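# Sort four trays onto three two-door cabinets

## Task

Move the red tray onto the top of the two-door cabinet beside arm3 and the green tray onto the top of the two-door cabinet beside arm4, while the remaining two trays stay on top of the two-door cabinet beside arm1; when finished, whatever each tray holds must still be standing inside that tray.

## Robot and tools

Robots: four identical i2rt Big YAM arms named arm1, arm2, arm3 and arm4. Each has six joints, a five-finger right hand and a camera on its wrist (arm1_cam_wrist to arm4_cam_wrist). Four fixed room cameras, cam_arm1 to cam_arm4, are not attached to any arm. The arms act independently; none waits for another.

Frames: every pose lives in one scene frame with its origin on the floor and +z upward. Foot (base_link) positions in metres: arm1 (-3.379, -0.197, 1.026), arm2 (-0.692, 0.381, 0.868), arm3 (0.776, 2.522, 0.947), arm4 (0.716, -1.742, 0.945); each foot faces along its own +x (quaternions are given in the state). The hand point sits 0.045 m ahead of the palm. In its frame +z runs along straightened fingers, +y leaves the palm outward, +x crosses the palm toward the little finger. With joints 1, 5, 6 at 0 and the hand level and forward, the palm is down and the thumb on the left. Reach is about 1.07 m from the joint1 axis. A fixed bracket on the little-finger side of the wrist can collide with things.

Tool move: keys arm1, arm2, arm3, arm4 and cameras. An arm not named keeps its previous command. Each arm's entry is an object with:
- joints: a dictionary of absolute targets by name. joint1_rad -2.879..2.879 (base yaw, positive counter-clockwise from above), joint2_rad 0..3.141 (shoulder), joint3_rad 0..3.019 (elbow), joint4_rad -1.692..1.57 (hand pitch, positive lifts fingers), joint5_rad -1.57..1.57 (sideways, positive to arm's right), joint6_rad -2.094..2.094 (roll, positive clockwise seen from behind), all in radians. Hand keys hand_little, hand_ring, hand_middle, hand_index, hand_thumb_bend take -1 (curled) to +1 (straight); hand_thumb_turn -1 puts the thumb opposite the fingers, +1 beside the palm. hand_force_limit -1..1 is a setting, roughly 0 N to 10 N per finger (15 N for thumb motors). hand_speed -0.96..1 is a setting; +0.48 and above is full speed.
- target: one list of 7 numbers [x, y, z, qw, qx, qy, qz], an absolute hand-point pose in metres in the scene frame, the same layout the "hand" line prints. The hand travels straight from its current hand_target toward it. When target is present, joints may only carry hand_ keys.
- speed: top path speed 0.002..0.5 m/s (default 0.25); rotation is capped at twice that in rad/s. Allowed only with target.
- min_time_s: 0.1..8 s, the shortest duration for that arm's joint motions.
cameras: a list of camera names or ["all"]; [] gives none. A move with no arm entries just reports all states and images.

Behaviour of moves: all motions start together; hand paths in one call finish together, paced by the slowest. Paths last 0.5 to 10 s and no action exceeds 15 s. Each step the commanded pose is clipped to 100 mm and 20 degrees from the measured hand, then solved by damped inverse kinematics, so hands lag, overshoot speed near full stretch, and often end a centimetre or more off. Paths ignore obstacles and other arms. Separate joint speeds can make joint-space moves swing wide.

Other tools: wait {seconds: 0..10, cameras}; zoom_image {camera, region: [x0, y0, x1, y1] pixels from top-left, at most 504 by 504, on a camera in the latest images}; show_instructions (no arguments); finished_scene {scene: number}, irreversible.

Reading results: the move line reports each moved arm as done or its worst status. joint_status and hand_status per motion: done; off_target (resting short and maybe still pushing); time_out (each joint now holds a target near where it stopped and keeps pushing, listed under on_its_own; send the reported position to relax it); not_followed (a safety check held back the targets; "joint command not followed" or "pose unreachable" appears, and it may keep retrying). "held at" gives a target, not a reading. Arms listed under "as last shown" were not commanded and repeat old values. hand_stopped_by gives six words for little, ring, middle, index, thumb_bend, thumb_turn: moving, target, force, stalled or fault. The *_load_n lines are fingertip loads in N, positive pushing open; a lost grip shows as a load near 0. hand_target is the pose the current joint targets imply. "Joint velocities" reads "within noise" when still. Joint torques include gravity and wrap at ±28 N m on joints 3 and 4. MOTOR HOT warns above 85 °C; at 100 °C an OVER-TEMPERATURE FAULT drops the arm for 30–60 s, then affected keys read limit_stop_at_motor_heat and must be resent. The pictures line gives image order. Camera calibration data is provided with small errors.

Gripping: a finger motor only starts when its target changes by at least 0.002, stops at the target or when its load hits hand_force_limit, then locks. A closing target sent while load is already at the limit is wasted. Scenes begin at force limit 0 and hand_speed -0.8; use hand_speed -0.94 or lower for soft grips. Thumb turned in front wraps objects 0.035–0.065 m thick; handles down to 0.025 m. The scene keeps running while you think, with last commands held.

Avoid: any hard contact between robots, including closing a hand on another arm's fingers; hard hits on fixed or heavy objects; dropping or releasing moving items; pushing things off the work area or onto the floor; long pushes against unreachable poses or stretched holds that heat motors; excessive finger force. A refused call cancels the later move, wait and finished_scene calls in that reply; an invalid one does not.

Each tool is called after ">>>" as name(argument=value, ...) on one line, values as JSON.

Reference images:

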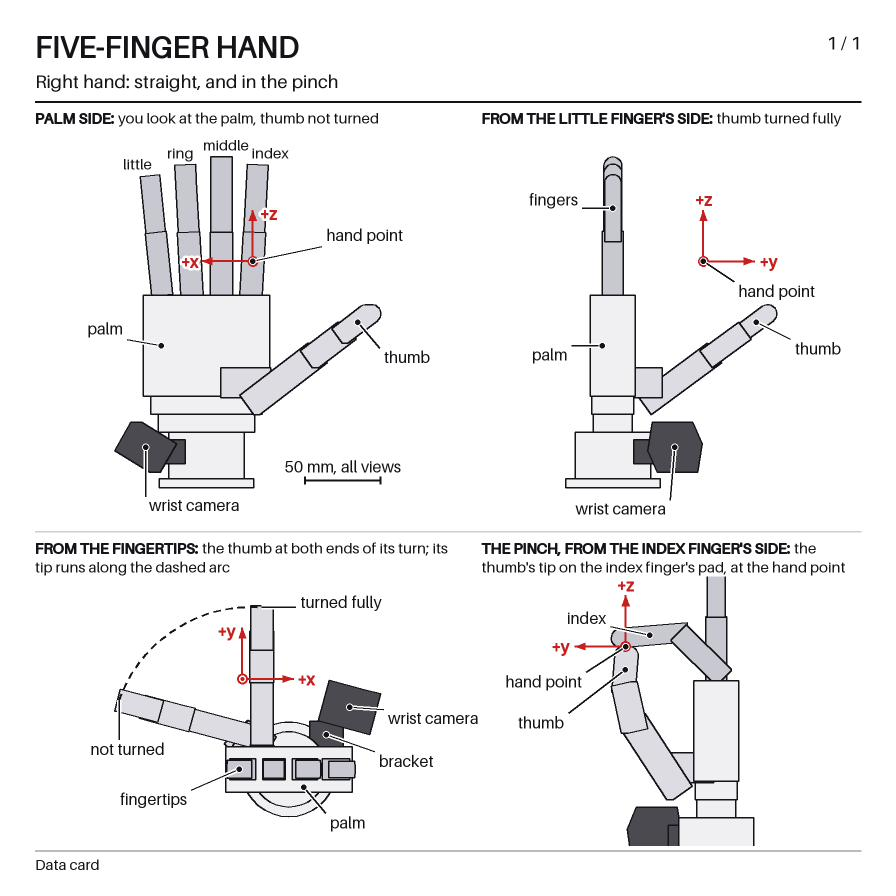

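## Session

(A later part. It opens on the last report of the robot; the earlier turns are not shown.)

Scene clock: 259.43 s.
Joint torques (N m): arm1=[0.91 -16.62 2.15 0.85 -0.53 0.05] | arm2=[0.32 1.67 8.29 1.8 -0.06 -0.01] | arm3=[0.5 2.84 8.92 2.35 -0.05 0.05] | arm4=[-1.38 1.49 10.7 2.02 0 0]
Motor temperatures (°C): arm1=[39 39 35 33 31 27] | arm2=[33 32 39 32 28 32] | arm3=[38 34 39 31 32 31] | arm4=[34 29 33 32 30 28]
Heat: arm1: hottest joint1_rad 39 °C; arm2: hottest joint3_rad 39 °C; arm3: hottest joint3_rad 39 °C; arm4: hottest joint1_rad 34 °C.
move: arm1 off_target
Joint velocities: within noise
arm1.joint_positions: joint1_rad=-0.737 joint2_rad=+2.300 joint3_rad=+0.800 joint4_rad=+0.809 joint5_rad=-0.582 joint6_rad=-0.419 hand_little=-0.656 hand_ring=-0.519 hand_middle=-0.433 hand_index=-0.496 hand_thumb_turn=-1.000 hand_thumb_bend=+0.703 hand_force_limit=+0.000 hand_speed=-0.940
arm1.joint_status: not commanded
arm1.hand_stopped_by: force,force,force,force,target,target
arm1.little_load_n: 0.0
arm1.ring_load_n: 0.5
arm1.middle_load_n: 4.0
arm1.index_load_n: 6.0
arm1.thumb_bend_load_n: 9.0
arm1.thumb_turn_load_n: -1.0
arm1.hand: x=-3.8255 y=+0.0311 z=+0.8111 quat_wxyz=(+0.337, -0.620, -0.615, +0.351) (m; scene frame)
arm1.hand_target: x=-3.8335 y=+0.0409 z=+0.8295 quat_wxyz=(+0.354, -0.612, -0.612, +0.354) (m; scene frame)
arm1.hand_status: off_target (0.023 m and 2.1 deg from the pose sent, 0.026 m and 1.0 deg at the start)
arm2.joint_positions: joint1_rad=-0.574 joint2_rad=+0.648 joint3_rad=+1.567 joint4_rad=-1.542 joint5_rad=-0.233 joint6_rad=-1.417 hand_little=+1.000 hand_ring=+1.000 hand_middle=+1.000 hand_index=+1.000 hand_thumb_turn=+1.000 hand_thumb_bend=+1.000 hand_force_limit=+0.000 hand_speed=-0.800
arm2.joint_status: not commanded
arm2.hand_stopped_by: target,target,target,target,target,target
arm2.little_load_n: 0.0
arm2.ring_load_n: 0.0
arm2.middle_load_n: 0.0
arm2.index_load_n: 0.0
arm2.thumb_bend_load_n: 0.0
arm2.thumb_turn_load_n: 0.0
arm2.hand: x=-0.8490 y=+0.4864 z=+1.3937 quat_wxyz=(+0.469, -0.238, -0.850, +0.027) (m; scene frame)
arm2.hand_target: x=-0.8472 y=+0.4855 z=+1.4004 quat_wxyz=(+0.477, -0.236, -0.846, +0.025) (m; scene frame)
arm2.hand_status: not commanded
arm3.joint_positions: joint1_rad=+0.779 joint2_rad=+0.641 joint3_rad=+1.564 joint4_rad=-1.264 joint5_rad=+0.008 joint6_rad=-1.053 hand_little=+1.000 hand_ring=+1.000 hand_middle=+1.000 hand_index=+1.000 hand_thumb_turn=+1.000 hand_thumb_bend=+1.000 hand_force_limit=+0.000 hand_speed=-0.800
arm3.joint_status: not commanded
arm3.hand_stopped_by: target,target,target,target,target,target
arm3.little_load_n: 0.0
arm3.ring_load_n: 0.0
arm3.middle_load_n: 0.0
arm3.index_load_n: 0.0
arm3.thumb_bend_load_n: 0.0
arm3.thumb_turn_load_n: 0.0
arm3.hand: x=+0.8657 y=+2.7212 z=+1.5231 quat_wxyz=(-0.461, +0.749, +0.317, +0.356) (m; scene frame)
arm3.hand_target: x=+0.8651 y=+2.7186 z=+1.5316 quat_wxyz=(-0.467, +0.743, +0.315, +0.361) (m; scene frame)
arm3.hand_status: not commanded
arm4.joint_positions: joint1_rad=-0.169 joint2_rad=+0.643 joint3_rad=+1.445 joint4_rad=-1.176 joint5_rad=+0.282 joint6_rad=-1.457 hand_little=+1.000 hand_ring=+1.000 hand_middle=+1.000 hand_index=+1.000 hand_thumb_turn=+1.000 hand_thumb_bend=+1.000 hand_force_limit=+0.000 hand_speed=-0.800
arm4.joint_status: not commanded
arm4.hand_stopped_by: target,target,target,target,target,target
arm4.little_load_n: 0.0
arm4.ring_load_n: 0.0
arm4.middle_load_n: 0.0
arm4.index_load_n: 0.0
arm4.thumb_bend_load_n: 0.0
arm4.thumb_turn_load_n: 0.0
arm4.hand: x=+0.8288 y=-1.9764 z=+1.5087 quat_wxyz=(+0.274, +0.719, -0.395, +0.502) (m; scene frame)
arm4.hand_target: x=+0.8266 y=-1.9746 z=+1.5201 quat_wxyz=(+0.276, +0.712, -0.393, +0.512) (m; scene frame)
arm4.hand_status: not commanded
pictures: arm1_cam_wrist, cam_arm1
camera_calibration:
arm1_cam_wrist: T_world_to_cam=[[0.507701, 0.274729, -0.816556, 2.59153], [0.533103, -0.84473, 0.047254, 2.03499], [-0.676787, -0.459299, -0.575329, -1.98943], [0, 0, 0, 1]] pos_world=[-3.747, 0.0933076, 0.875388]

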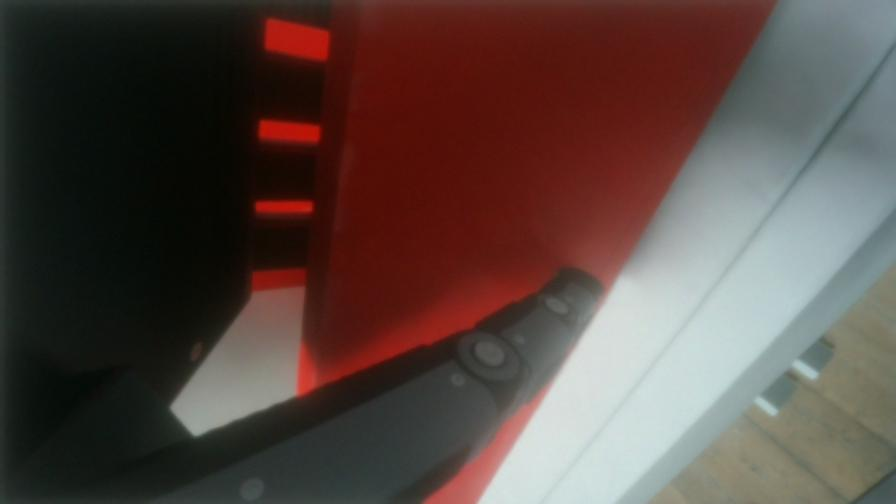

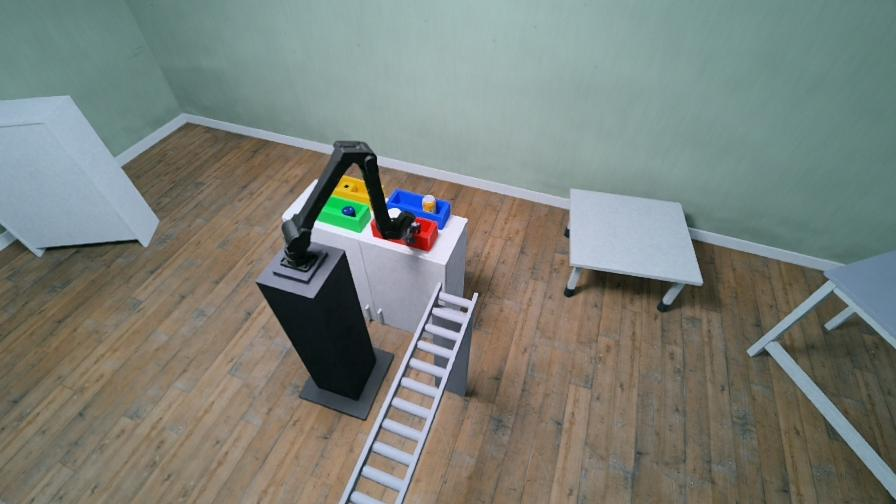

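>>> move(arm1={"target": [-3.8337, 0.041, 0.855, 0.3536, -0.6124, -0.6124, 0.3536], "speed": 0.03}, cameras=["arm1_cam_wrist", "cam_arm1"])

>>> zoom_image(camera="cam_arm1", region=[340, 170, 460, 260])

Scene clock: 262.63 s.
Joint torques (N m): arm1=[0.97 -16.56 2.59 0.91 -0.63 0.14] | arm2=[0.79 1.32 8.64 1.91 0 0] | arm3=[0.44 2.9 8.94 2.35 -0.05 0.05] | arm4=[-1.44 1.79 10.8 2 0 -0.01]
Motor temperatures (°C): arm1=[39 40 35 33 31 27] | arm2=[33 32 39 32 28 32] | arm3=[38 34 39 31 32 31] | arm4=[34 29 33 32 30 28]
Heat: arm1: hottest joint2_rad 40 °C; arm2: hottest joint3_rad 39 °C; arm3: hottest joint3_rad 39 °C; arm4: hottest joint1_rad 34 °C.
move: arm1 off_target
Joint velocities: within noise
arm1.joint_positions: joint1_rad=-0.737 joint2_rad=+2.225 joint3_rad=+0.775 joint4_rad=+0.755 joint5_rad=-0.579 joint6_rad=-0.429 hand_little=-0.656 hand_ring=-0.519 hand_middle=-0.433 hand_index=-0.495 hand_thumb_turn=-1.000 hand_thumb_bend=+0.704 hand_force_limit=+0.000 hand_speed=-0.940
arm1.joint_status: not commanded
arm1.hand_stopped_by: force,force,force,force,target,target
arm1.little_load_n: 0.0
arm1.ring_load_n: 0.5
arm1.middle_load_n: 3.5
arm1.index_load_n: 10.0
arm1.thumb_bend_load_n: 14.0
arm1.thumb_turn_load_n: -5.5
arm1.hand: x=-3.8244 y=+0.0320 z=+0.8337 quat_wxyz=(+0.337, -0.619, -0.618, +0.348) (m; scene frame)
arm1.hand_target: x=-3.8335 y=+0.0409 z=+0.8544 quat_wxyz=(+0.354, -0.612, -0.612, +0.354) (m; scene frame)
arm1.hand_status: off_target (0.025 m and 2.2 deg from the pose sent, 0.046 m and 2.1 deg at the start)
arm2, arm3, arm4: as last shown
arm3.little_load_n: 0.5
arm3.thumb_turn_load_n: -0.5
pictures: arm1_cam_wrist, cam_arm1
camera_calibration:
arm1_cam_wrist: T_world_to_cam=[[0.511007, 0.281336, -0.812233, 2.61803], [0.535189, -0.843559, 0.0445214, 2.04432], [-0.672641, -0.457448, -0.581632, -1.95421], [0, 0, 0, 1]] pos_world=[-3.74641, 0.0940027, 0.8988]

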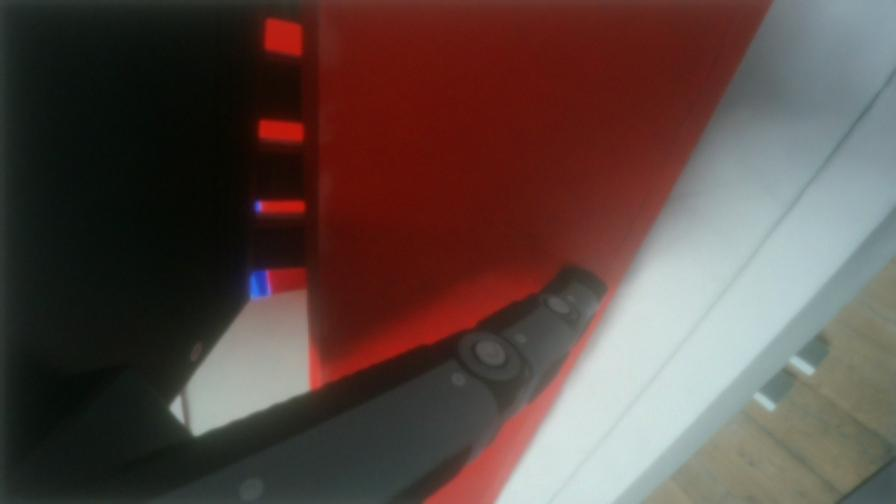

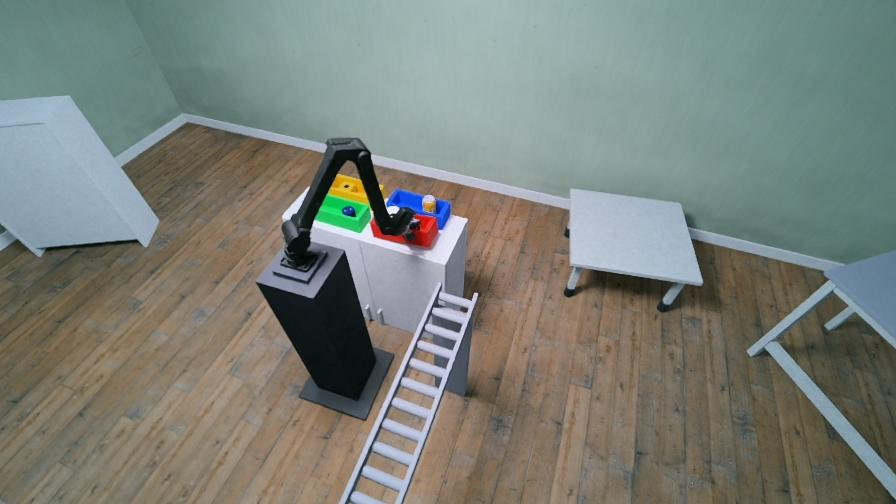

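Scaled by 4.200 from the camera's 896x504 image, which has a finer 1280x720 frame.

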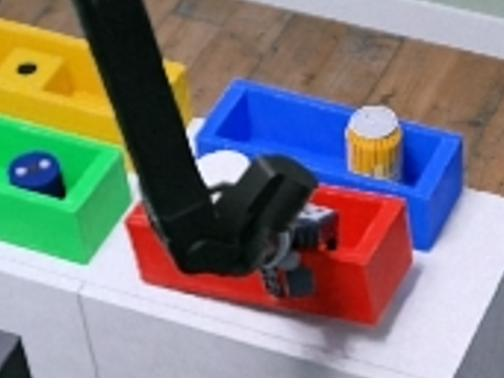

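>>> zoom_image(camera="cam_arm1", region=[362, 190, 452, 260])

Scaled by 5.600 from the camera's 896x504 image, which has a finer 1280x720 frame.

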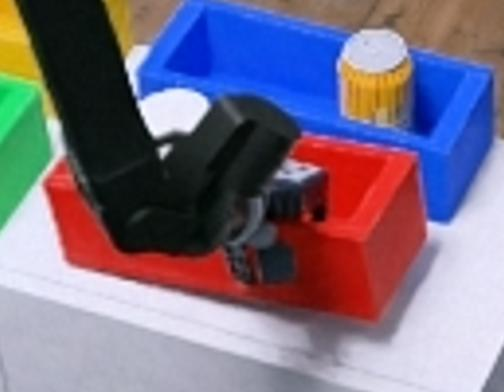

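>>> move(arm1={"target": [-3.8337, 0.041, 0.80, 0.3536, -0.6124, -0.6124, 0.3536], "speed": 0.03}, cameras=["arm1_cam_wrist", "cam_arm1"])

>>> zoom_image(camera="cam_arm1", region=[362, 180, 462, 260])

Scene clock: 287.37 s.
Joint torques (N m): arm1=[0.91 -11.22 4.44 1.73 -0.35 0.05] | arm2=[0.97 1.14 8.32 1.91 -0.01 0.01] | arm3=[0.44 2.84 8.94 2.33 -0.05 0.05] | arm4=[-1.32 1.38 10.73 1.94 -0.01 -0.02]
Motor temperatures (°C): arm1=[39 41 34 33 32 27] | arm2=[33 32 39 32 28 32] | arm3=[38 34 39 31 32 31] | arm4=[34 29 33 32 30 28]
Heat: arm1: hottest joint2_rad 41 °C; arm2: hottest joint3_rad 39 °C; arm3: hottest joint3_rad 39 °C; arm4: hottest joint1_rad 34 °C.
move: arm1 off_target
Joint velocities: within noise
arm1.joint_positions: joint1_rad=-0.738 joint2_rad=+2.323 joint3_rad=+0.805 joint4_rad=+0.838 joint5_rad=-0.587 joint6_rad=-0.420 hand_little=-0.656 hand_ring=-0.518 hand_middle=-0.433 hand_index=-0.496 hand_thumb_turn=-1.000 hand_thumb_bend=+0.704 hand_force_limit=+0.000 hand_speed=-0.940
arm1.joint_status: not commanded
arm1.hand_stopped_by: force,force,force,force,target,target
arm1.little_load_n: 0.0
arm1.ring_load_n: 4.5
arm1.middle_load_n: 3.5
arm1.index_load_n: 1.5
arm1.thumb_bend_load_n: 9.0
arm1.thumb_turn_load_n: 5.0
arm1.hand: x=-3.8255 y=+0.0308 z=+0.8051 quat_wxyz=(+0.341, -0.617, -0.615, +0.353) (m; scene frame)
arm1.hand_target: x=-3.8332 y=+0.0408 z=+0.8004 quat_wxyz=(+0.353, -0.612, -0.612, +0.353) (m; scene frame)
arm1.hand_status: off_target (0.014 m and 1.5 deg from the pose sent, 0.036 m and 2.2 deg at the start)
arm2, arm3, arm4: as last shown
arm3.little_load_n: 0.0
arm3.thumb_turn_load_n: 0.0
arm4.ring_load_n: -0.5
pictures: arm1_cam_wrist, cam_arm1
camera_calibration:
arm1_cam_wrist: T_world_to_cam=[[0.49911, 0.279685, -0.820162, 2.55664], [0.53578, -0.843483, 0.0384111, 2.05228], [-0.68105, -0.458598, -0.57084, -2.01289], [0, 0, 0, 1]] pos_world=[-3.7465, 0.0929043, 0.868995]

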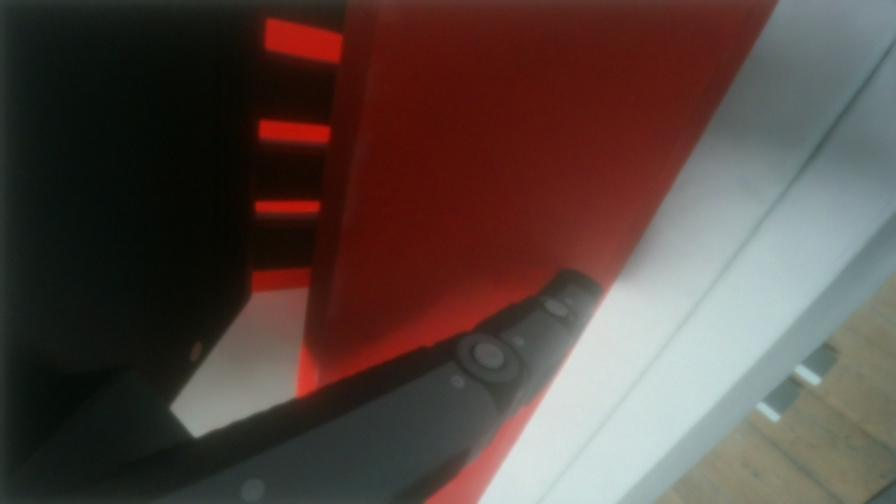

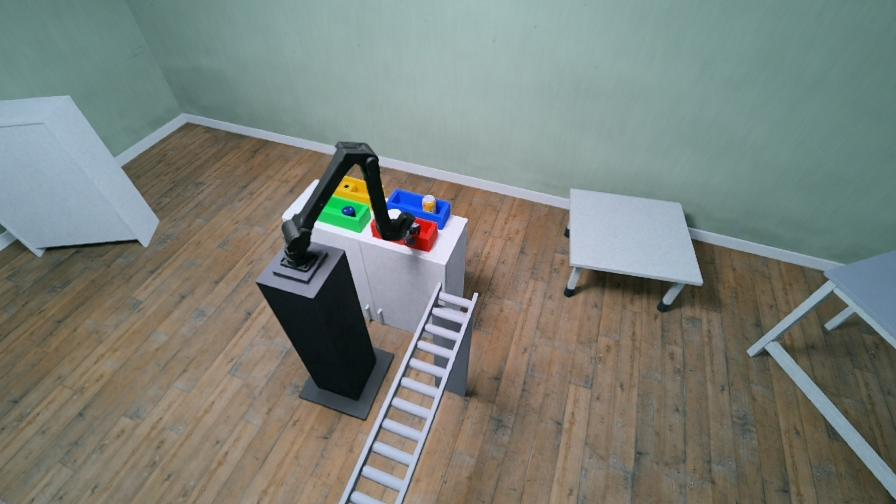

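Scaled by 5.040 from the camera's 896x504 image, which has a finer 1280x720 frame.

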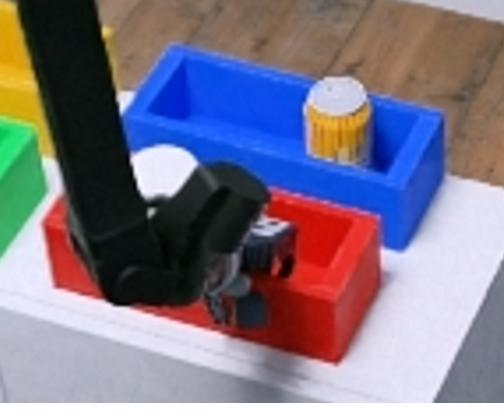

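>>> move(arm1={"target": [-3.792, 0.041, 0.803, 0.3536, -0.6124, -0.6124, 0.3536], "speed": 0.03}, cameras=["arm1_cam_wrist", "cam_arm1"])

>>> zoom_image(camera="cam_arm1", region=[362, 180, 462, 260])

Scene clock: 297.90 s.
Joint torques (N m): arm1=[0.32 -12.51 0.95 1.43 -0.45 -0.18] | arm2=[0.56 1.38 8.36 1.76 -0.01 0.01] | arm3=[0.5 2.84 8.92 2.35 -0.05 0.05] | arm4=[-1.49 1.44 10.8 1.88 -0.02 -0.02]
Motor temperatures (°C): arm1=[39 41 34 33 32 27] | arm2=[33 32 39 32 28 32] | arm3=[38 34 39 31 32 31] | arm4=[34 29 33 32 30 28]
Heat: arm1: hottest joint2_rad 41 °C; arm2: hottest joint3_rad 39 °C; arm3: hottest joint3_rad 39 °C; arm4: hottest joint1_rad 34 °C.
move: arm1 done
Joint velocities: within noise
arm1.joint_positions: joint1_rad=-0.800 joint2_rad=+2.327 joint3_rad=+0.760 joint4_rad=+0.882 joint5_rad=-0.640 joint6_rad=-0.447 hand_little=-0.656 hand_ring=-0.518 hand_middle=-0.433 hand_index=-0.496 hand_thumb_turn=-1.000 hand_thumb_bend=+0.704 hand_force_limit=+0.000 hand_speed=-0.940
arm1.joint_status: not commanded
arm1.hand_stopped_by: force,force,force,force,target,target
arm1.little_load_n: 0.0
arm1.ring_load_n: 3.0
arm1.middle_load_n: 4.0
arm1.index_load_n: 5.5
arm1.thumb_bend_load_n: 8.5
arm1.thumb_turn_load_n: 5.5
arm1.hand: x=-3.7991 y=+0.0379 z=+0.8058 quat_wxyz=(+0.347, -0.616, -0.609, +0.359) (m; scene frame)
arm1.hand_target: x=-3.7920 y=+0.0410 z=+0.8031 quat_wxyz=(+0.353, -0.613, -0.612, +0.353) (m; scene frame)
arm1.hand_status: done (0.008 m and 1.1 deg from the pose sent, 0.035 m and 1.5 deg at the start)
arm2, arm3, arm4: as last shown
arm2.middle_load_n: -0.5
arm4.ring_load_n: 0.0
pictures: arm1_cam_wrist, cam_arm1
camera_calibration:
arm1_cam_wrist: T_world_to_cam=[[0.484954, 0.273062, -0.830817, 2.49707], [0.53015, -0.847339, 0.0309604, 2.02891], [-0.695529, -0.455472, -0.555684, -2.05855], [0, 0, 0, 1]] pos_world=[-3.71837, 0.0997063, 0.867886]

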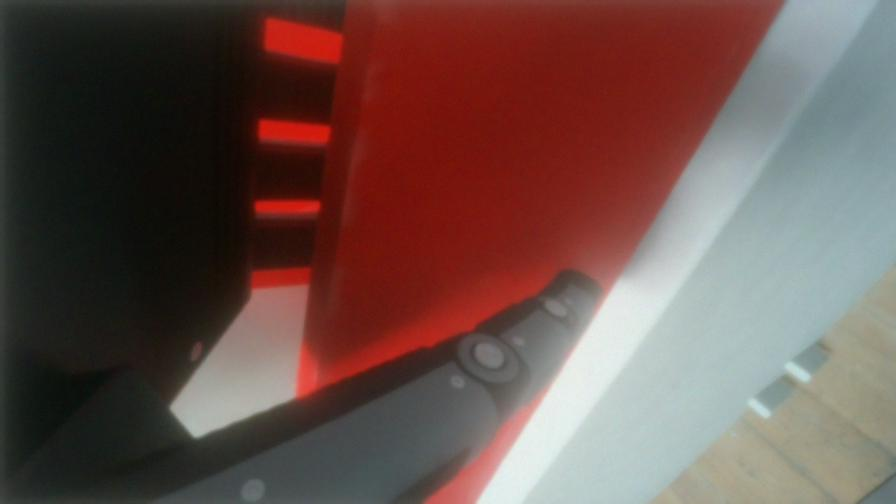

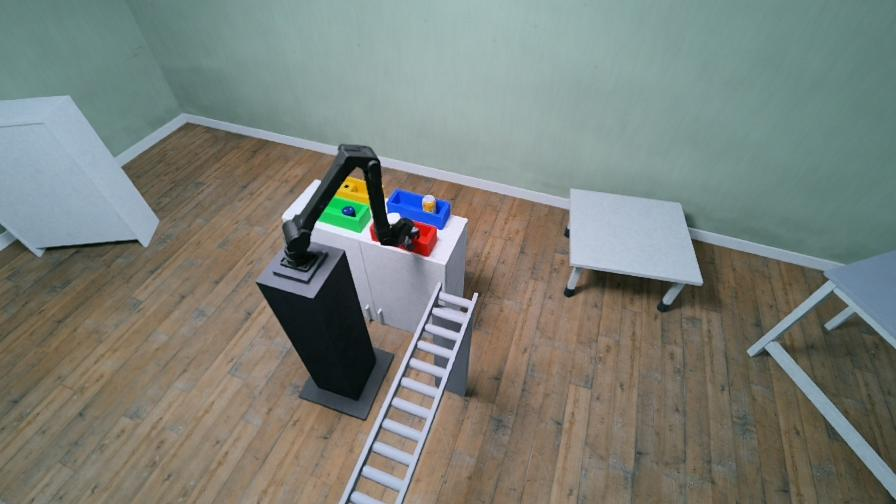

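Scaled by 5.040 from the camera's 896x504 image, which has a finer 1280x720 frame.

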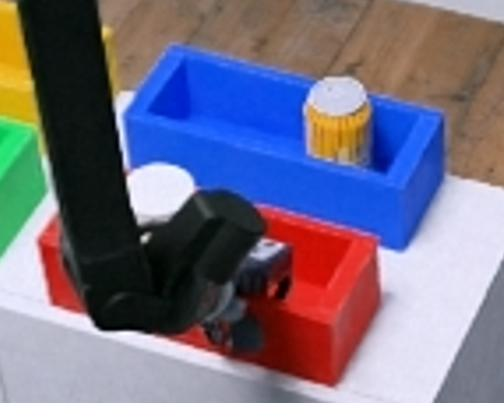

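>>> move(arm1={"joints": {"hand_speed": -0.6, "hand_index": 0.2, "hand_middle": 0.2, "hand_ring": 0.2, "hand_little": 0.2, "hand_thumb_bend": 1.0}})

>>> move(arm1={"target": [-3.78, 0.041, 0.93, 0.3536, -0.6124, -0.6124, 0.3536], "speed": 0.15})

>>> move(arm1={"target": [-3.72, -0.05, 1.15, 0.2706, -0.6533, -0.6533, 0.2706], "speed": 0.25}, cameras=["arm1_cam_wrist", "cam_arm1"])

>>> zoom_image(camera="cam_arm1", region=[362, 180, 462, 260])

Scene clock: 301.23 s.
Joint torques (N m): arm1=[0.73 -12.45 1.26 1.42 -0.42 -0.05] | arm2=[0.38 1.67 8.47 1.92 -0.05 0] | arm3=[0.44 2.84 8.94 2.35 -0.05 0.05] | arm4=[-1.26 1.44 10.77 1.96 -0.03 -0.02]
Motor temperatures (°C): arm1=[39 41 34 33 32 27] | arm2=[33 32 40 32 28 32] | arm3=[38 34 39 31 32 31] | arm4=[34 29 33 32 30 28]
Heat: arm1: hottest joint2_rad 41 °C; arm2: hottest joint3_rad 40 °C; arm3: hottest joint3_rad 39 °C; arm4: hottest joint1_rad 34 °C.
move: arm1 done
Joint velocities: within noise
arm1.joint_positions: joint1_rad=-0.806 joint2_rad=+2.327 joint3_rad=+0.756 joint4_rad=+0.883 joint5_rad=-0.641 joint6_rad=-0.461 hand_little=+0.200 hand_ring=+0.200 hand_middle=+0.200 hand_index=+0.200 hand_thumb_turn=-1.000 hand_thumb_bend=+1.000 hand_force_limit=+0.000 hand_speed=-0.600
arm1.joint_status: all done
arm1.hand_stopped_by: target,target,target,target,target,target
arm1.little_load_n: 0.0
arm1.ring_load_n: 0.0
arm1.middle_load_n: 0.0
arm1.index_load_n: 0.0
arm1.thumb_bend_load_n: 0.0
arm1.thumb_turn_load_n: 0.0
arm1.hand: x=-3.7959 y=+0.0392 z=+0.8050 quat_wxyz=(+0.349, -0.614, -0.612, +0.356) (m; scene frame)
arm1.hand_target: x=-3.7921 y=+0.0410 z=+0.8031 quat_wxyz=(+0.353, -0.613, -0.612, +0.354) (m; scene frame)
arm1.hand_status: not commanded
arm2, arm3, arm4: as last shown
arm2.middle_load_n: 0.0
pictures: none

Scene clock: 302.93 s.
Joint torques (N m): arm1=[0.56 -11.87 3.26 0.42 -0.51 -0.07] | arm2=[0.5 1.32 8.47 1.84 -0.02 -0.01] | arm3=[0.5 2.84 8.94 2.33 -0.05 0.04] | arm4=[-1.14 1.32 10.76 2.02 -0.03 -0.02]
Motor temperatures (°C): arm1=[39 41 34 33 32 27] | arm2=[33 32 40 32 28 32] | arm3=[38 34 39 31 32 31] | arm4=[34 29 33 32 30 28]
Heat: arm1: hottest joint2_rad 41 °C; arm2: hottest joint3_rad 40 °C; arm3: hottest joint3_rad 39 °C; arm4: hottest joint1_rad 34 °C.
move: arm1 done
Joint velocities: within noise
arm1.joint_positions: joint1_rad=-0.822 joint2_rad=+1.906 joint3_rad=+0.630 joint4_rad=+0.592 joint5_rad=-0.653 joint6_rad=-0.475 hand_little=+0.200 hand_ring=+0.200 hand_middle=+0.200 hand_index=+0.200 hand_thumb_turn=-1.000 hand_thumb_bend=+1.000 hand_force_limit=+0.000 hand_speed=-0.600
arm1.joint_status: not commanded
arm1.hand_stopped_by: target,target,target,target,target,target
arm1.little_load_n: 0.0
arm1.ring_load_n: 0.0
arm1.middle_load_n: 0.0
arm1.index_load_n: 0.0
arm1.thumb_bend_load_n: 0.0
arm1.thumb_turn_load_n: 0.0
arm1.hand: x=-3.7853 y=+0.0401 z=+0.9287 quat_wxyz=(+0.354, -0.611, -0.612, +0.356) (m; scene frame)
arm1.hand_target: x=-3.7801 y=+0.0409 z=+0.9299 quat_wxyz=(+0.354, -0.612, -0.612, +0.354) (m; scene frame)
arm1.hand_status: done (0.006 m and 0.3 deg from the pose sent, 0.126 m and 0.6 deg at the start)
arm2, arm3, arm4: as last shown
arm4.thumb_turn_load_n: -0.5
pictures: none

Scene clock: 304.90 s.
Joint torques (N m): arm1=[1.9 -4.78 12.41 0.34 -0.17 0.06] | arm2=[0.15 1.38 8.54 1.84 -0.05 -0.04] | arm3=[0.44 2.84 8.94 2.35 -0.05 0.05] | arm4=[-1.73 1.55 10.78 1.94 -0.03 0]
Motor temperatures (°C): arm1=[39 40 34 33 32 27] | arm2=[33 32 40 32 28 32] | arm3=[38 34 39 30 32 31] | arm4=[34 29 33 32 30 28]
Heat: arm1: hottest joint2_rad 40 °C; arm2: hottest joint3_rad 40 °C; arm3: hottest joint3_rad 39 °C; arm4: hottest joint1_rad 34 °C.
move: arm1 off_target
Joint velocities: within noise
arm1.joint_positions: joint1_rad=-0.654 joint2_rad=+1.067 joint3_rad=+0.660 joint4_rad=-0.520 joint5_rad=-0.408 joint6_rad=-0.472 hand_little=+0.200 hand_ring=+0.200 hand_middle=+0.200 hand_index=+0.200 hand_thumb_turn=-1.000 hand_thumb_bend=+1.000 hand_force_limit=+0.000 hand_speed=-0.600
arm1.joint_status: not commanded
arm1.hand_stopped_by: target,target,target,target,target,target
arm1.little_load_n: 0.0
arm1.ring_load_n: 0.0
arm1.middle_load_n: 0.0
arm1.index_load_n: 0.0
arm1.thumb_bend_load_n: 0.0
arm1.thumb_turn_load_n: 0.0
arm1.hand: x=-3.7053 y=-0.0579 z=+1.1277 quat_wxyz=(+0.253, -0.662, -0.653, +0.268) (m; scene frame)
arm1.hand_target: x=-3.7193 y=-0.0504 z=+1.1500 quat_wxyz=(+0.271, -0.653, -0.653, +0.271) (m; scene frame)
arm1.hand_status: off_target (0.028 m and 2.3 deg from the pose sent, 0.248 m and 15.3 deg at the start)
arm2, arm3, arm4: as last shown
arm4.thumb_turn_load_n: 0.0
pictures: arm1_cam_wrist, cam_arm1
camera_calibration:
arm1_cam_wrist: T_world_to_cam=[[0.703133, 0.271684, -0.657109, 3.35772], [0.501257, -0.844837, 0.187064, 1.60505], [-0.504327, -0.460911, -0.730216, -0.953227], [0, 0, 0, 1]] pos_world=[-3.64621, 0.00441018, 1.21008]

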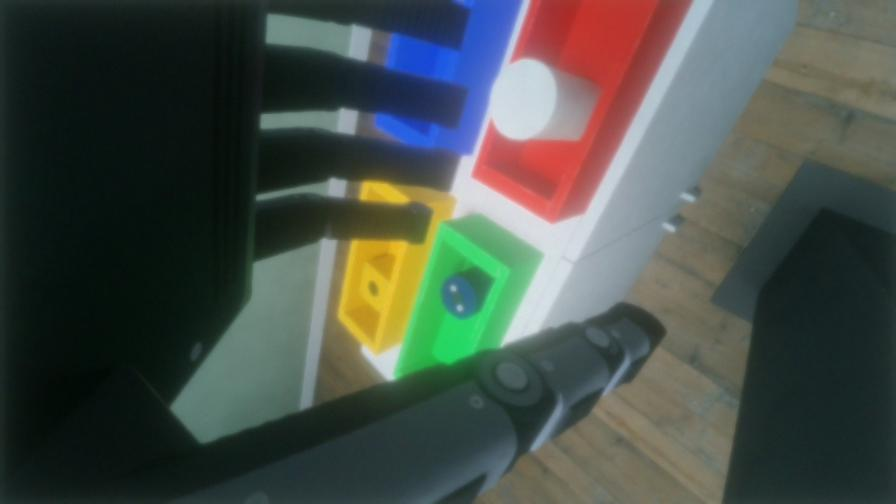

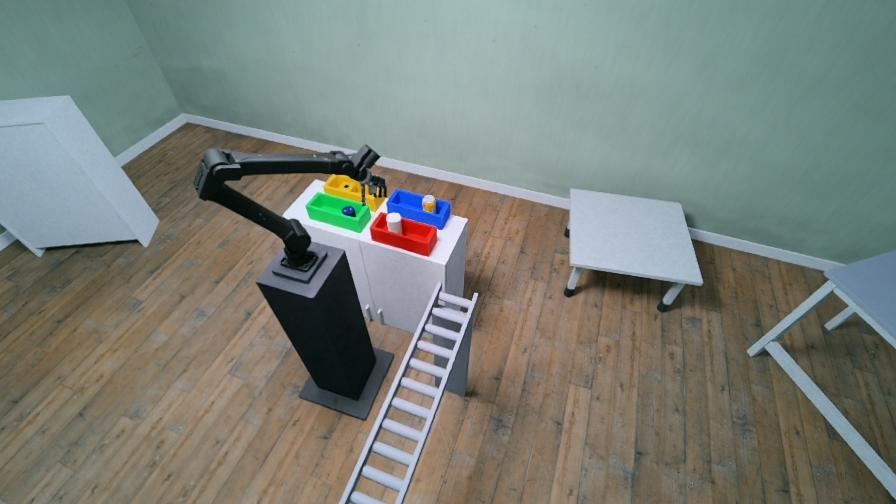

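Scaled by 5.040 from the camera's 896x504 image, which has a finer 1280x720 frame.

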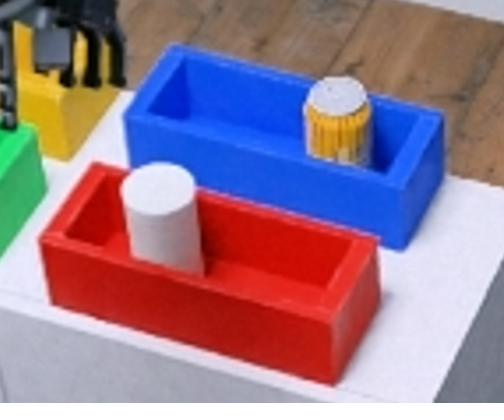

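>>> move(arm1={"target": [-3.862, 0.022, 0.95, 0.153, -0.6903, -0.6903, 0.153], "speed": 0.2, "joints": {"hand_speed": 0.0, "hand_index": 0.7, "hand_middle": 0.7, "hand_ring": 0.7, "hand_little": 0.7, "hand_thumb_bend": 0.4}}, cameras=["arm1_cam_wrist", "cam_arm1"])

>>> zoom_image(camera="cam_arm1", region=[352, 160, 462, 260])

Scene clock: 341.80 s.
Joint torques (N m): arm1=[2.14 -12.45 9.7 -0.08 -0.05 0.11] | arm2=[0.79 1.49 8.54 1.61 -0.05 -0.02] | arm3=[0.5 2.84 8.94 2.33 -0.05 0.04] | arm4=[-1.44 1.49 10.76 1.99 -0.05 -0.03]
Motor temperatures (°C): arm1=[39 39 38 33 31 27] | arm2=[33 32 40 32 28 32] | arm3=[38 33 40 30 32 31] | arm4=[34 29 33 32 30 28]
Heat: arm1: hottest joint1_rad 39 °C; arm2: hottest joint3_rad 40 °C; arm3: hottest joint3_rad 40 °C; arm4: hottest joint1_rad 34 °C.
move: arm1 off_target
Joint velocities: within noise
arm1.joint_positions: joint1_rad=-0.543 joint2_rad=+1.907 joint3_rad=+1.115 joint4_rad=-0.397 joint5_rad=-0.192 joint6_rad=-0.471 hand_little=+0.700 hand_ring=+0.700 hand_middle=+0.700 hand_index=+0.700 hand_thumb_turn=-1.000 hand_thumb_bend=+0.400 hand_force_limit=+0.000 hand_speed=+0.000
arm1.joint_status: all done
arm1.hand_stopped_by: target,target,target,target,target,target
arm1.little_load_n: 0.0
arm1.ring_load_n: 0.0
arm1.middle_load_n: 0.0
arm1.index_load_n: 0.0
arm1.thumb_bend_load_n: 0.0
arm1.thumb_turn_load_n: 0.0
arm1.hand: x=-3.8475 y=+0.0188 z=+0.9488 quat_wxyz=(+0.150, -0.691, -0.691, +0.152) (m; scene frame)
arm1.hand_target: x=-3.8616 y=+0.0218 z=+0.9501 quat_wxyz=(+0.153, -0.690, -0.690, +0.153) (m; scene frame)
arm1.hand_status: off_target (0.015 m and 0.3 deg from the pose sent, 0.250 m and 18.2 deg at the start)
arm2, arm3, arm4: as last shown
pictures: arm1_cam_wrist, cam_arm1
camera_calibration:
arm1_cam_wrist: T_world_to_cam=[[0.872165, 0.288259, -0.395265, 3.72084], [0.425035, -0.846542, 0.320487, 1.35485], [-0.242226, -0.447519, -0.860845, 0.0118873], [0, 0, 0, 1]] pos_world=[-3.81817, 0.079693, 1.04674]

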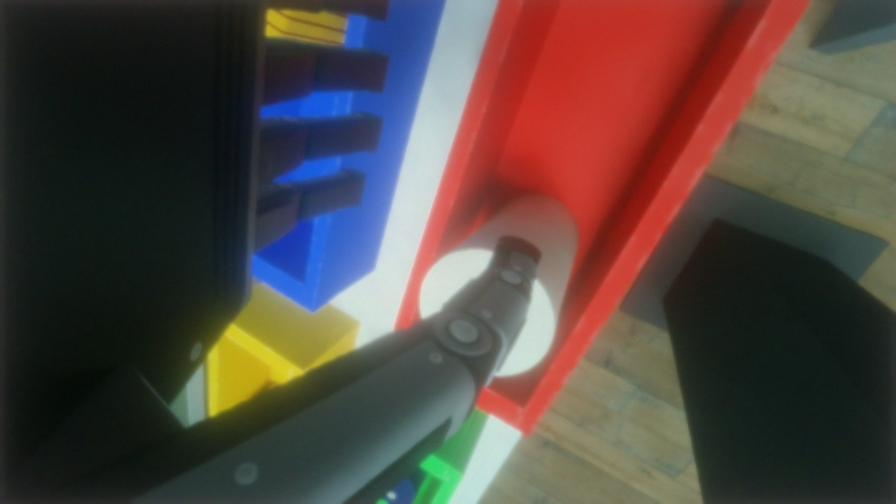

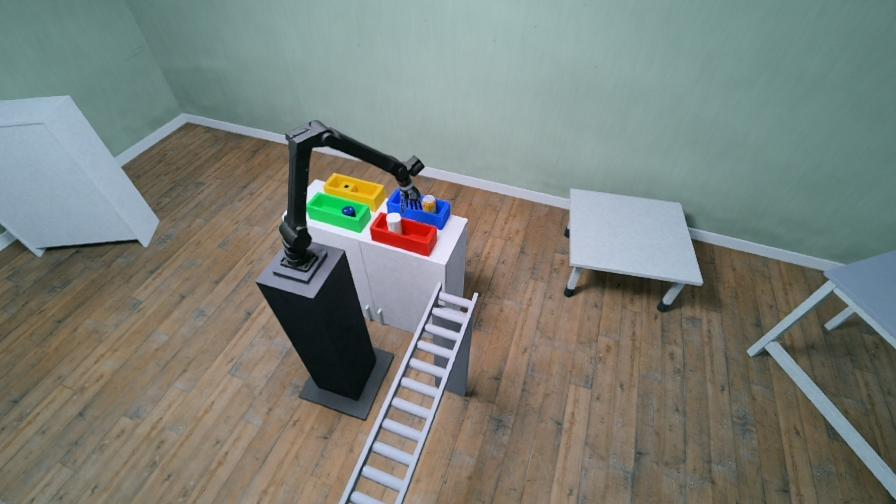

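Scaled by 4.582 from the camera's 896x504 image, which has a finer 1280x720 frame.

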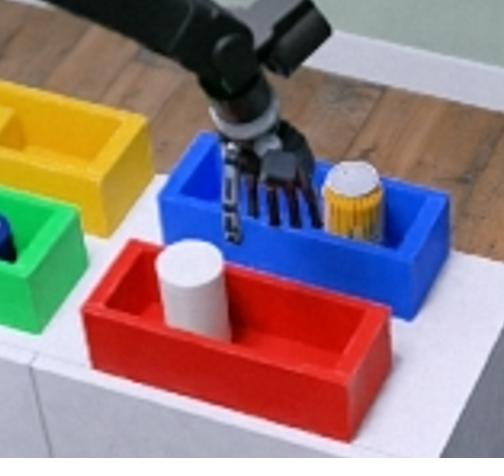

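>>> move(arm1={"target": [-3.880, 0.025, 0.87, 0.153, -0.6903, -0.6903, 0.153], "speed": 0.1}, cameras=["arm1_cam_wrist", "cam_arm1"])

>>> zoom_image(camera="cam_arm1", region=[352, 160, 462, 260])

Scene clock: 348.17 s.
Joint torques (N m): arm1=[2.2 -13.63 8.54 0.79 -0.05 0.11] | arm2=[0.32 1.49 8.38 1.96 -0.02 0] | arm3=[0.5 2.84 8.94 2.35 -0.05 0.04] | arm4=[-1.44 1.49 10.8 1.94 -0.03 -0.01]
Motor temperatures (°C): arm1=[39 39 38 33 31 27] | arm2=[33 32 40 32 28 32] | arm3=[37 33 40 30 32 31] | arm4=[34 29 33 32 30 28]
Heat: arm1: hottest joint1_rad 39 °C; arm2: hottest joint3_rad 40 °C; arm3: hottest joint3_rad 40 °C; arm4: hottest joint1_rad 34 °C.
move: arm1 off_target
Joint velocities: within noise
arm1.joint_positions: joint1_rad=-0.536 joint2_rad=+2.095 joint3_rad=+1.163 joint4_rad=-0.276 joint5_rad=-0.188 joint6_rad=-0.464 hand_little=+0.700 hand_ring=+0.700 hand_middle=+0.700 hand_index=+0.700 hand_thumb_turn=-1.000 hand_thumb_bend=+0.400 hand_force_limit=+0.000 hand_speed=+0.000
arm1.joint_status: not commanded
arm1.hand_stopped_by: target,target,target,target,target,target
arm1.little_load_n: 0.0
arm1.ring_load_n: 0.0
arm1.middle_load_n: 0.0
arm1.index_load_n: 0.0
arm1.thumb_bend_load_n: 0.0
arm1.thumb_turn_load_n: 0.0
arm1.hand: x=-3.8617 y=+0.0208 z=+0.8723 quat_wxyz=(+0.141, -0.693, -0.691, +0.149) (m; scene frame)
arm1.hand_target: x=-3.8795 y=+0.0248 z=+0.8707 quat_wxyz=(+0.153, -0.690, -0.690, +0.153) (m; scene frame)
arm1.hand_status: off_target (0.019 m and 1.5 deg from the pose sent, 0.085 m and 0.3 deg at the start)
arm2.joint_positions: joint1_rad=-0.574 joint2_rad=+0.648 joint3_rad=+1.567 joint4_rad=-1.542 joint5_rad=-0.233 joint6_rad=-1.417 hand_little=+1.000 hand_ring=+1.000 hand_middle=+1.000 hand_index=+1.000 hand_thumb_turn=+1.000 hand_thumb_bend=+1.000 hand_force_limit=+0.000 hand_speed=-0.800
arm2.joint_status: not commanded
arm2.hand_stopped_by: target,target,target,target,target,target
arm2.little_load_n: 0.0
arm2.ring_load_n: 0.0
arm2.middle_load_n: 0.0
arm2.index_load_n: 0.0
arm2.thumb_bend_load_n: 0.0
arm2.thumb_turn_load_n: 0.0
arm2.hand: x=-0.8490 y=+0.4864 z=+1.3937 quat_wxyz=(+0.469, -0.238, -0.850, +0.027) (m; scene frame)
arm2.hand_target: x=-0.8472 y=+0.4855 z=+1.4004 quat_wxyz=(+0.477, -0.236, -0.846, +0.025) (m; scene frame)
arm2.hand_status: not commanded
arm3.joint_positions: joint1_rad=+0.779 joint2_rad=+0.641 joint3_rad=+1.564 joint4_rad=-1.264 joint5_rad=+0.008 joint6_rad=-1.053 hand_little=+1.000 hand_ring=+1.000 hand_middle=+1.000 hand_index=+1.000 hand_thumb_turn=+1.000 hand_thumb_bend=+1.000 hand_force_limit=+0.000 hand_speed=-0.800
arm3.joint_status: not commanded
arm3.hand_stopped_by: target,target,target,target,target,target
arm3.little_load_n: 0.0
arm3.ring_load_n: 0.0
arm3.middle_load_n: 0.0
arm3.index_load_n: 0.0
arm3.thumb_bend_load_n: 0.0
arm3.thumb_turn_load_n: 0.5
arm3.hand: x=+0.8657 y=+2.7212 z=+1.5231 quat_wxyz=(-0.461, +0.749, +0.317, +0.356) (m; scene frame)
arm3.hand_target: x=+0.8651 y=+2.7186 z=+1.5316 quat_wxyz=(-0.467, +0.743, +0.315, +0.361) (m; scene frame)
arm3.hand_status: not commanded
arm4.joint_positions: joint1_rad=-0.169 joint2_rad=+0.643 joint3_rad=+1.445 joint4_rad=-1.176 joint5_rad=+0.282 joint6_rad=-1.457 hand_little=+1.000 hand_ring=+1.000 hand_middle=+1.000 hand_index=+1.000 hand_thumb_turn=+1.000 hand_thumb_bend=+1.000 hand_force_limit=+0.000 hand_speed=-0.800
arm4.joint_status: not commanded
arm4.hand_stopped_by: target,target,target,target,target,target
arm4.little_load_n: 0.0
arm4.ring_load_n: 0.0
arm4.middle_load_n: 0.0
arm4.index_load_n: 0.0
arm4.thumb_bend_load_n: 0.0
arm4.thumb_turn_load_n: 0.0
arm4.hand: x=+0.8288 y=-1.9764 z=+1.5087 quat_wxyz=(+0.274, +0.719, -0.395, +0.502) (m; scene frame)
arm4.hand_target: x=+0.8266 y=-1.9746 z=+1.5201 quat_wxyz=(+0.276, +0.712, -0.393, +0.512) (m; scene frame)
arm4.hand_status: not commanded
pictures: arm1_cam_wrist, cam_arm1
camera_calibration:
arm1_cam_wrist: T_world_to_cam=[[0.878745, 0.285216, -0.3827, 3.71705], [0.419829, -0.843319, 0.335496, 1.35382], [-0.227049, -0.455483, -0.860804, 0.00232997], [0, 0, 0, 1]] pos_world=[-3.83418, 0.0825994, 0.970318]

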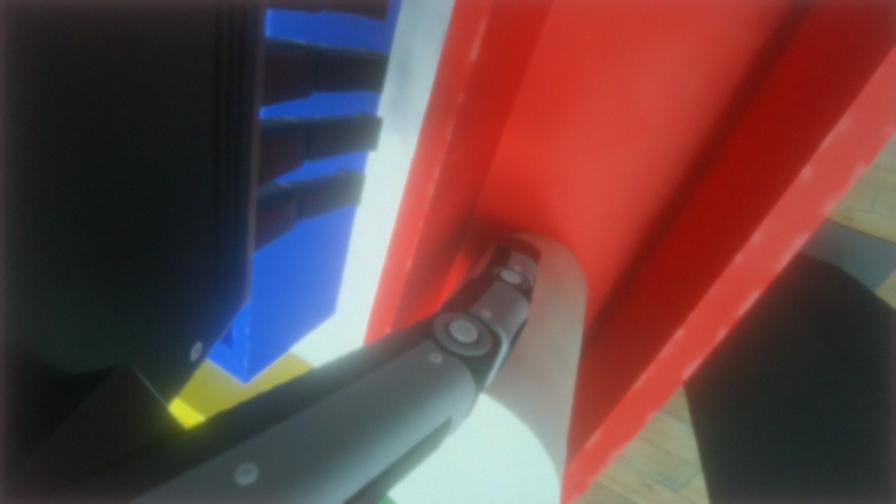

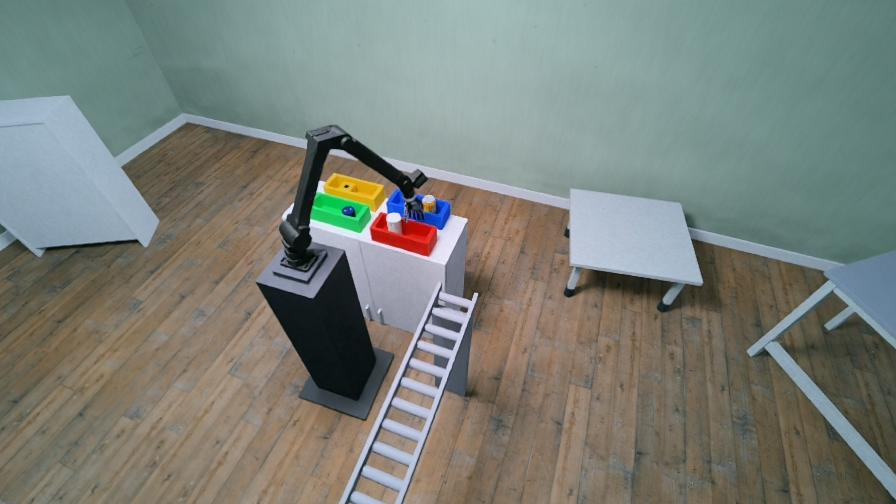

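Scaled by 4.582 from the camera's 896x504 image, which has a finer 1280x720 frame.

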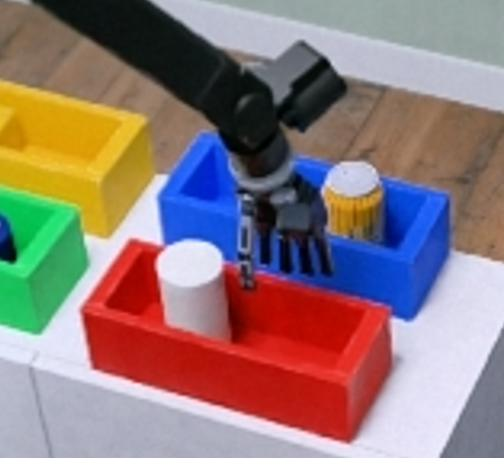

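>>> move(arm1={"target": [-3.884, 0.022, 0.812, 0.153, -0.6903, -0.6903, 0.153], "speed": 0.06}, cameras=["arm1_cam_wrist", "cam_arm1"])

>>> zoom_image(camera="cam_arm1", region=[352, 160, 462, 260])

Scene clock: 352.33 s.
Joint torques (N m): arm1=[2.2 -14.27 7.68 0.81 -0.05 0.12] | arm2=[0.56 1.2 8.39 1.92 -0.02 0.01] | arm3=[0.44 2.84 8.94 2.33 -0.05 0.05] | arm4=[-1.67 1.44 10.71 1.92 -0.06 -0.02]
Motor temperatures (°C): arm1=[39 40 39 33 31 27] | arm2=[33 32 40 32 28 32] | arm3=[37 33 40 30 32 31] | arm4=[34 29 33 32 30 28]
Heat: arm1: hottest joint2_rad 40 °C; arm2: hottest joint3_rad 40 °C; arm3: hottest joint3_rad 40 °C; arm4: hottest joint1_rad 34 °C.
move: arm1 off_target
Joint velocities: within noise
arm1.joint_positions: joint1_rad=-0.529 joint2_rad=+2.224 joint3_rad=+1.191 joint4_rad=-0.170 joint5_rad=-0.186 joint6_rad=-0.458 hand_little=+0.700 hand_ring=+0.700 hand_middle=+0.700 hand_index=+0.700 hand_thumb_turn=-1.000 hand_thumb_bend=+0.400 hand_force_limit=+0.000 hand_speed=+0.000
arm1.joint_status: not commanded
arm1.hand_stopped_by: target,target,target,target,target,target
arm1.little_load_n: 0.0
arm1.ring_load_n: 0.0
arm1.middle_load_n: 0.0
arm1.index_load_n: 0.0
arm1.thumb_bend_load_n: 0.0
arm1.thumb_turn_load_n: 0.0
arm1.hand: x=-3.8680 y=+0.0192 z=+0.8166 quat_wxyz=(+0.143, -0.692, -0.691, +0.150) (m; scene frame)
arm1.hand_target: x=-3.8836 y=+0.0217 z=+0.8126 quat_wxyz=(+0.153, -0.690, -0.690, +0.153) (m; scene frame)
arm1.hand_status: off_target (0.017 m and 1.3 deg from the pose sent, 0.064 m and 1.5 deg at the start)
arm2, arm3, arm4: as last shown
arm2.thumb_turn_load_n: 0.5
arm3.thumb_bend_load_n: 0.5
arm3.thumb_turn_load_n: 0.0
pictures: arm1_cam_wrist, cam_arm1
camera_calibration:
arm1_cam_wrist: T_world_to_cam=[[0.877594, 0.286185, -0.384614, 3.69868], [0.420979, -0.843867, 0.332664, 1.38051], [-0.229359, -0.453858, -0.86105, -0.0565503], [0, 0, 0, 1]] pos_world=[-3.84008, 0.0807979, 0.914623]

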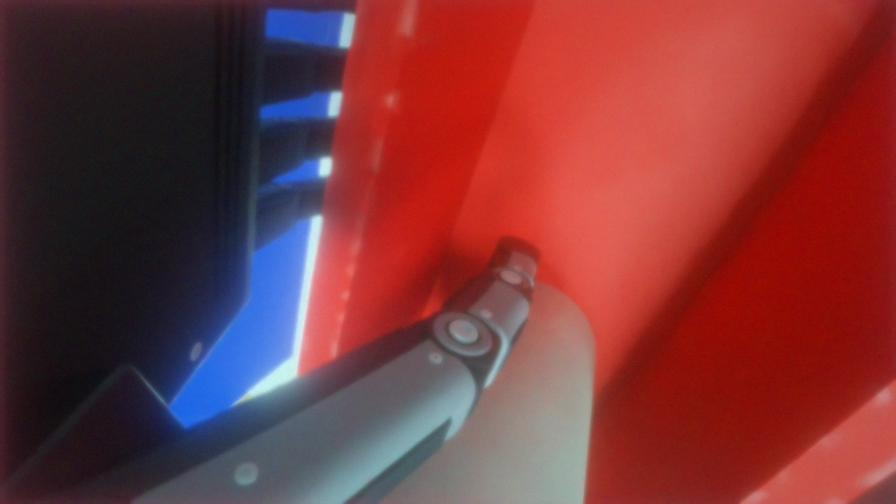

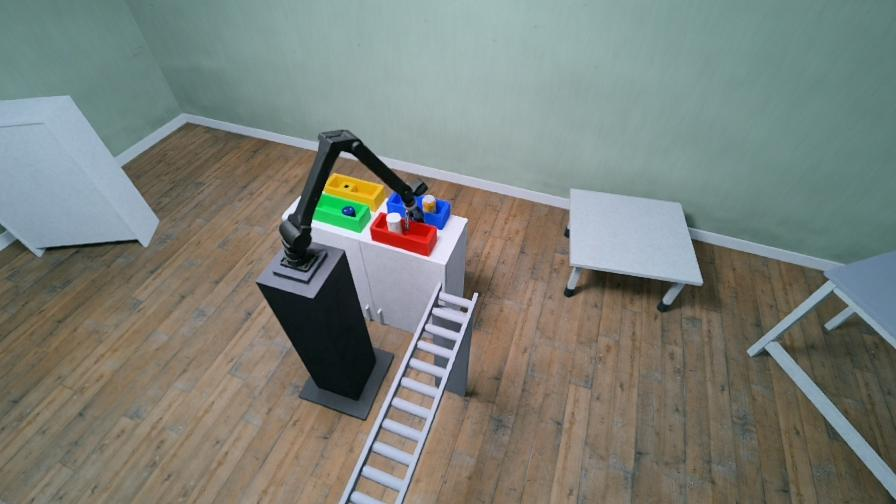

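Scaled by 4.582 from the camera's 896x504 image, which has a finer 1280x720 frame.

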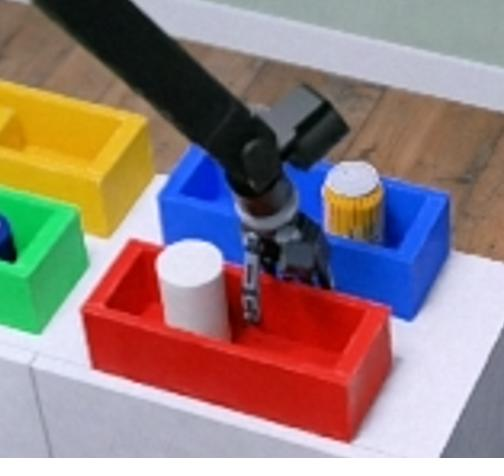

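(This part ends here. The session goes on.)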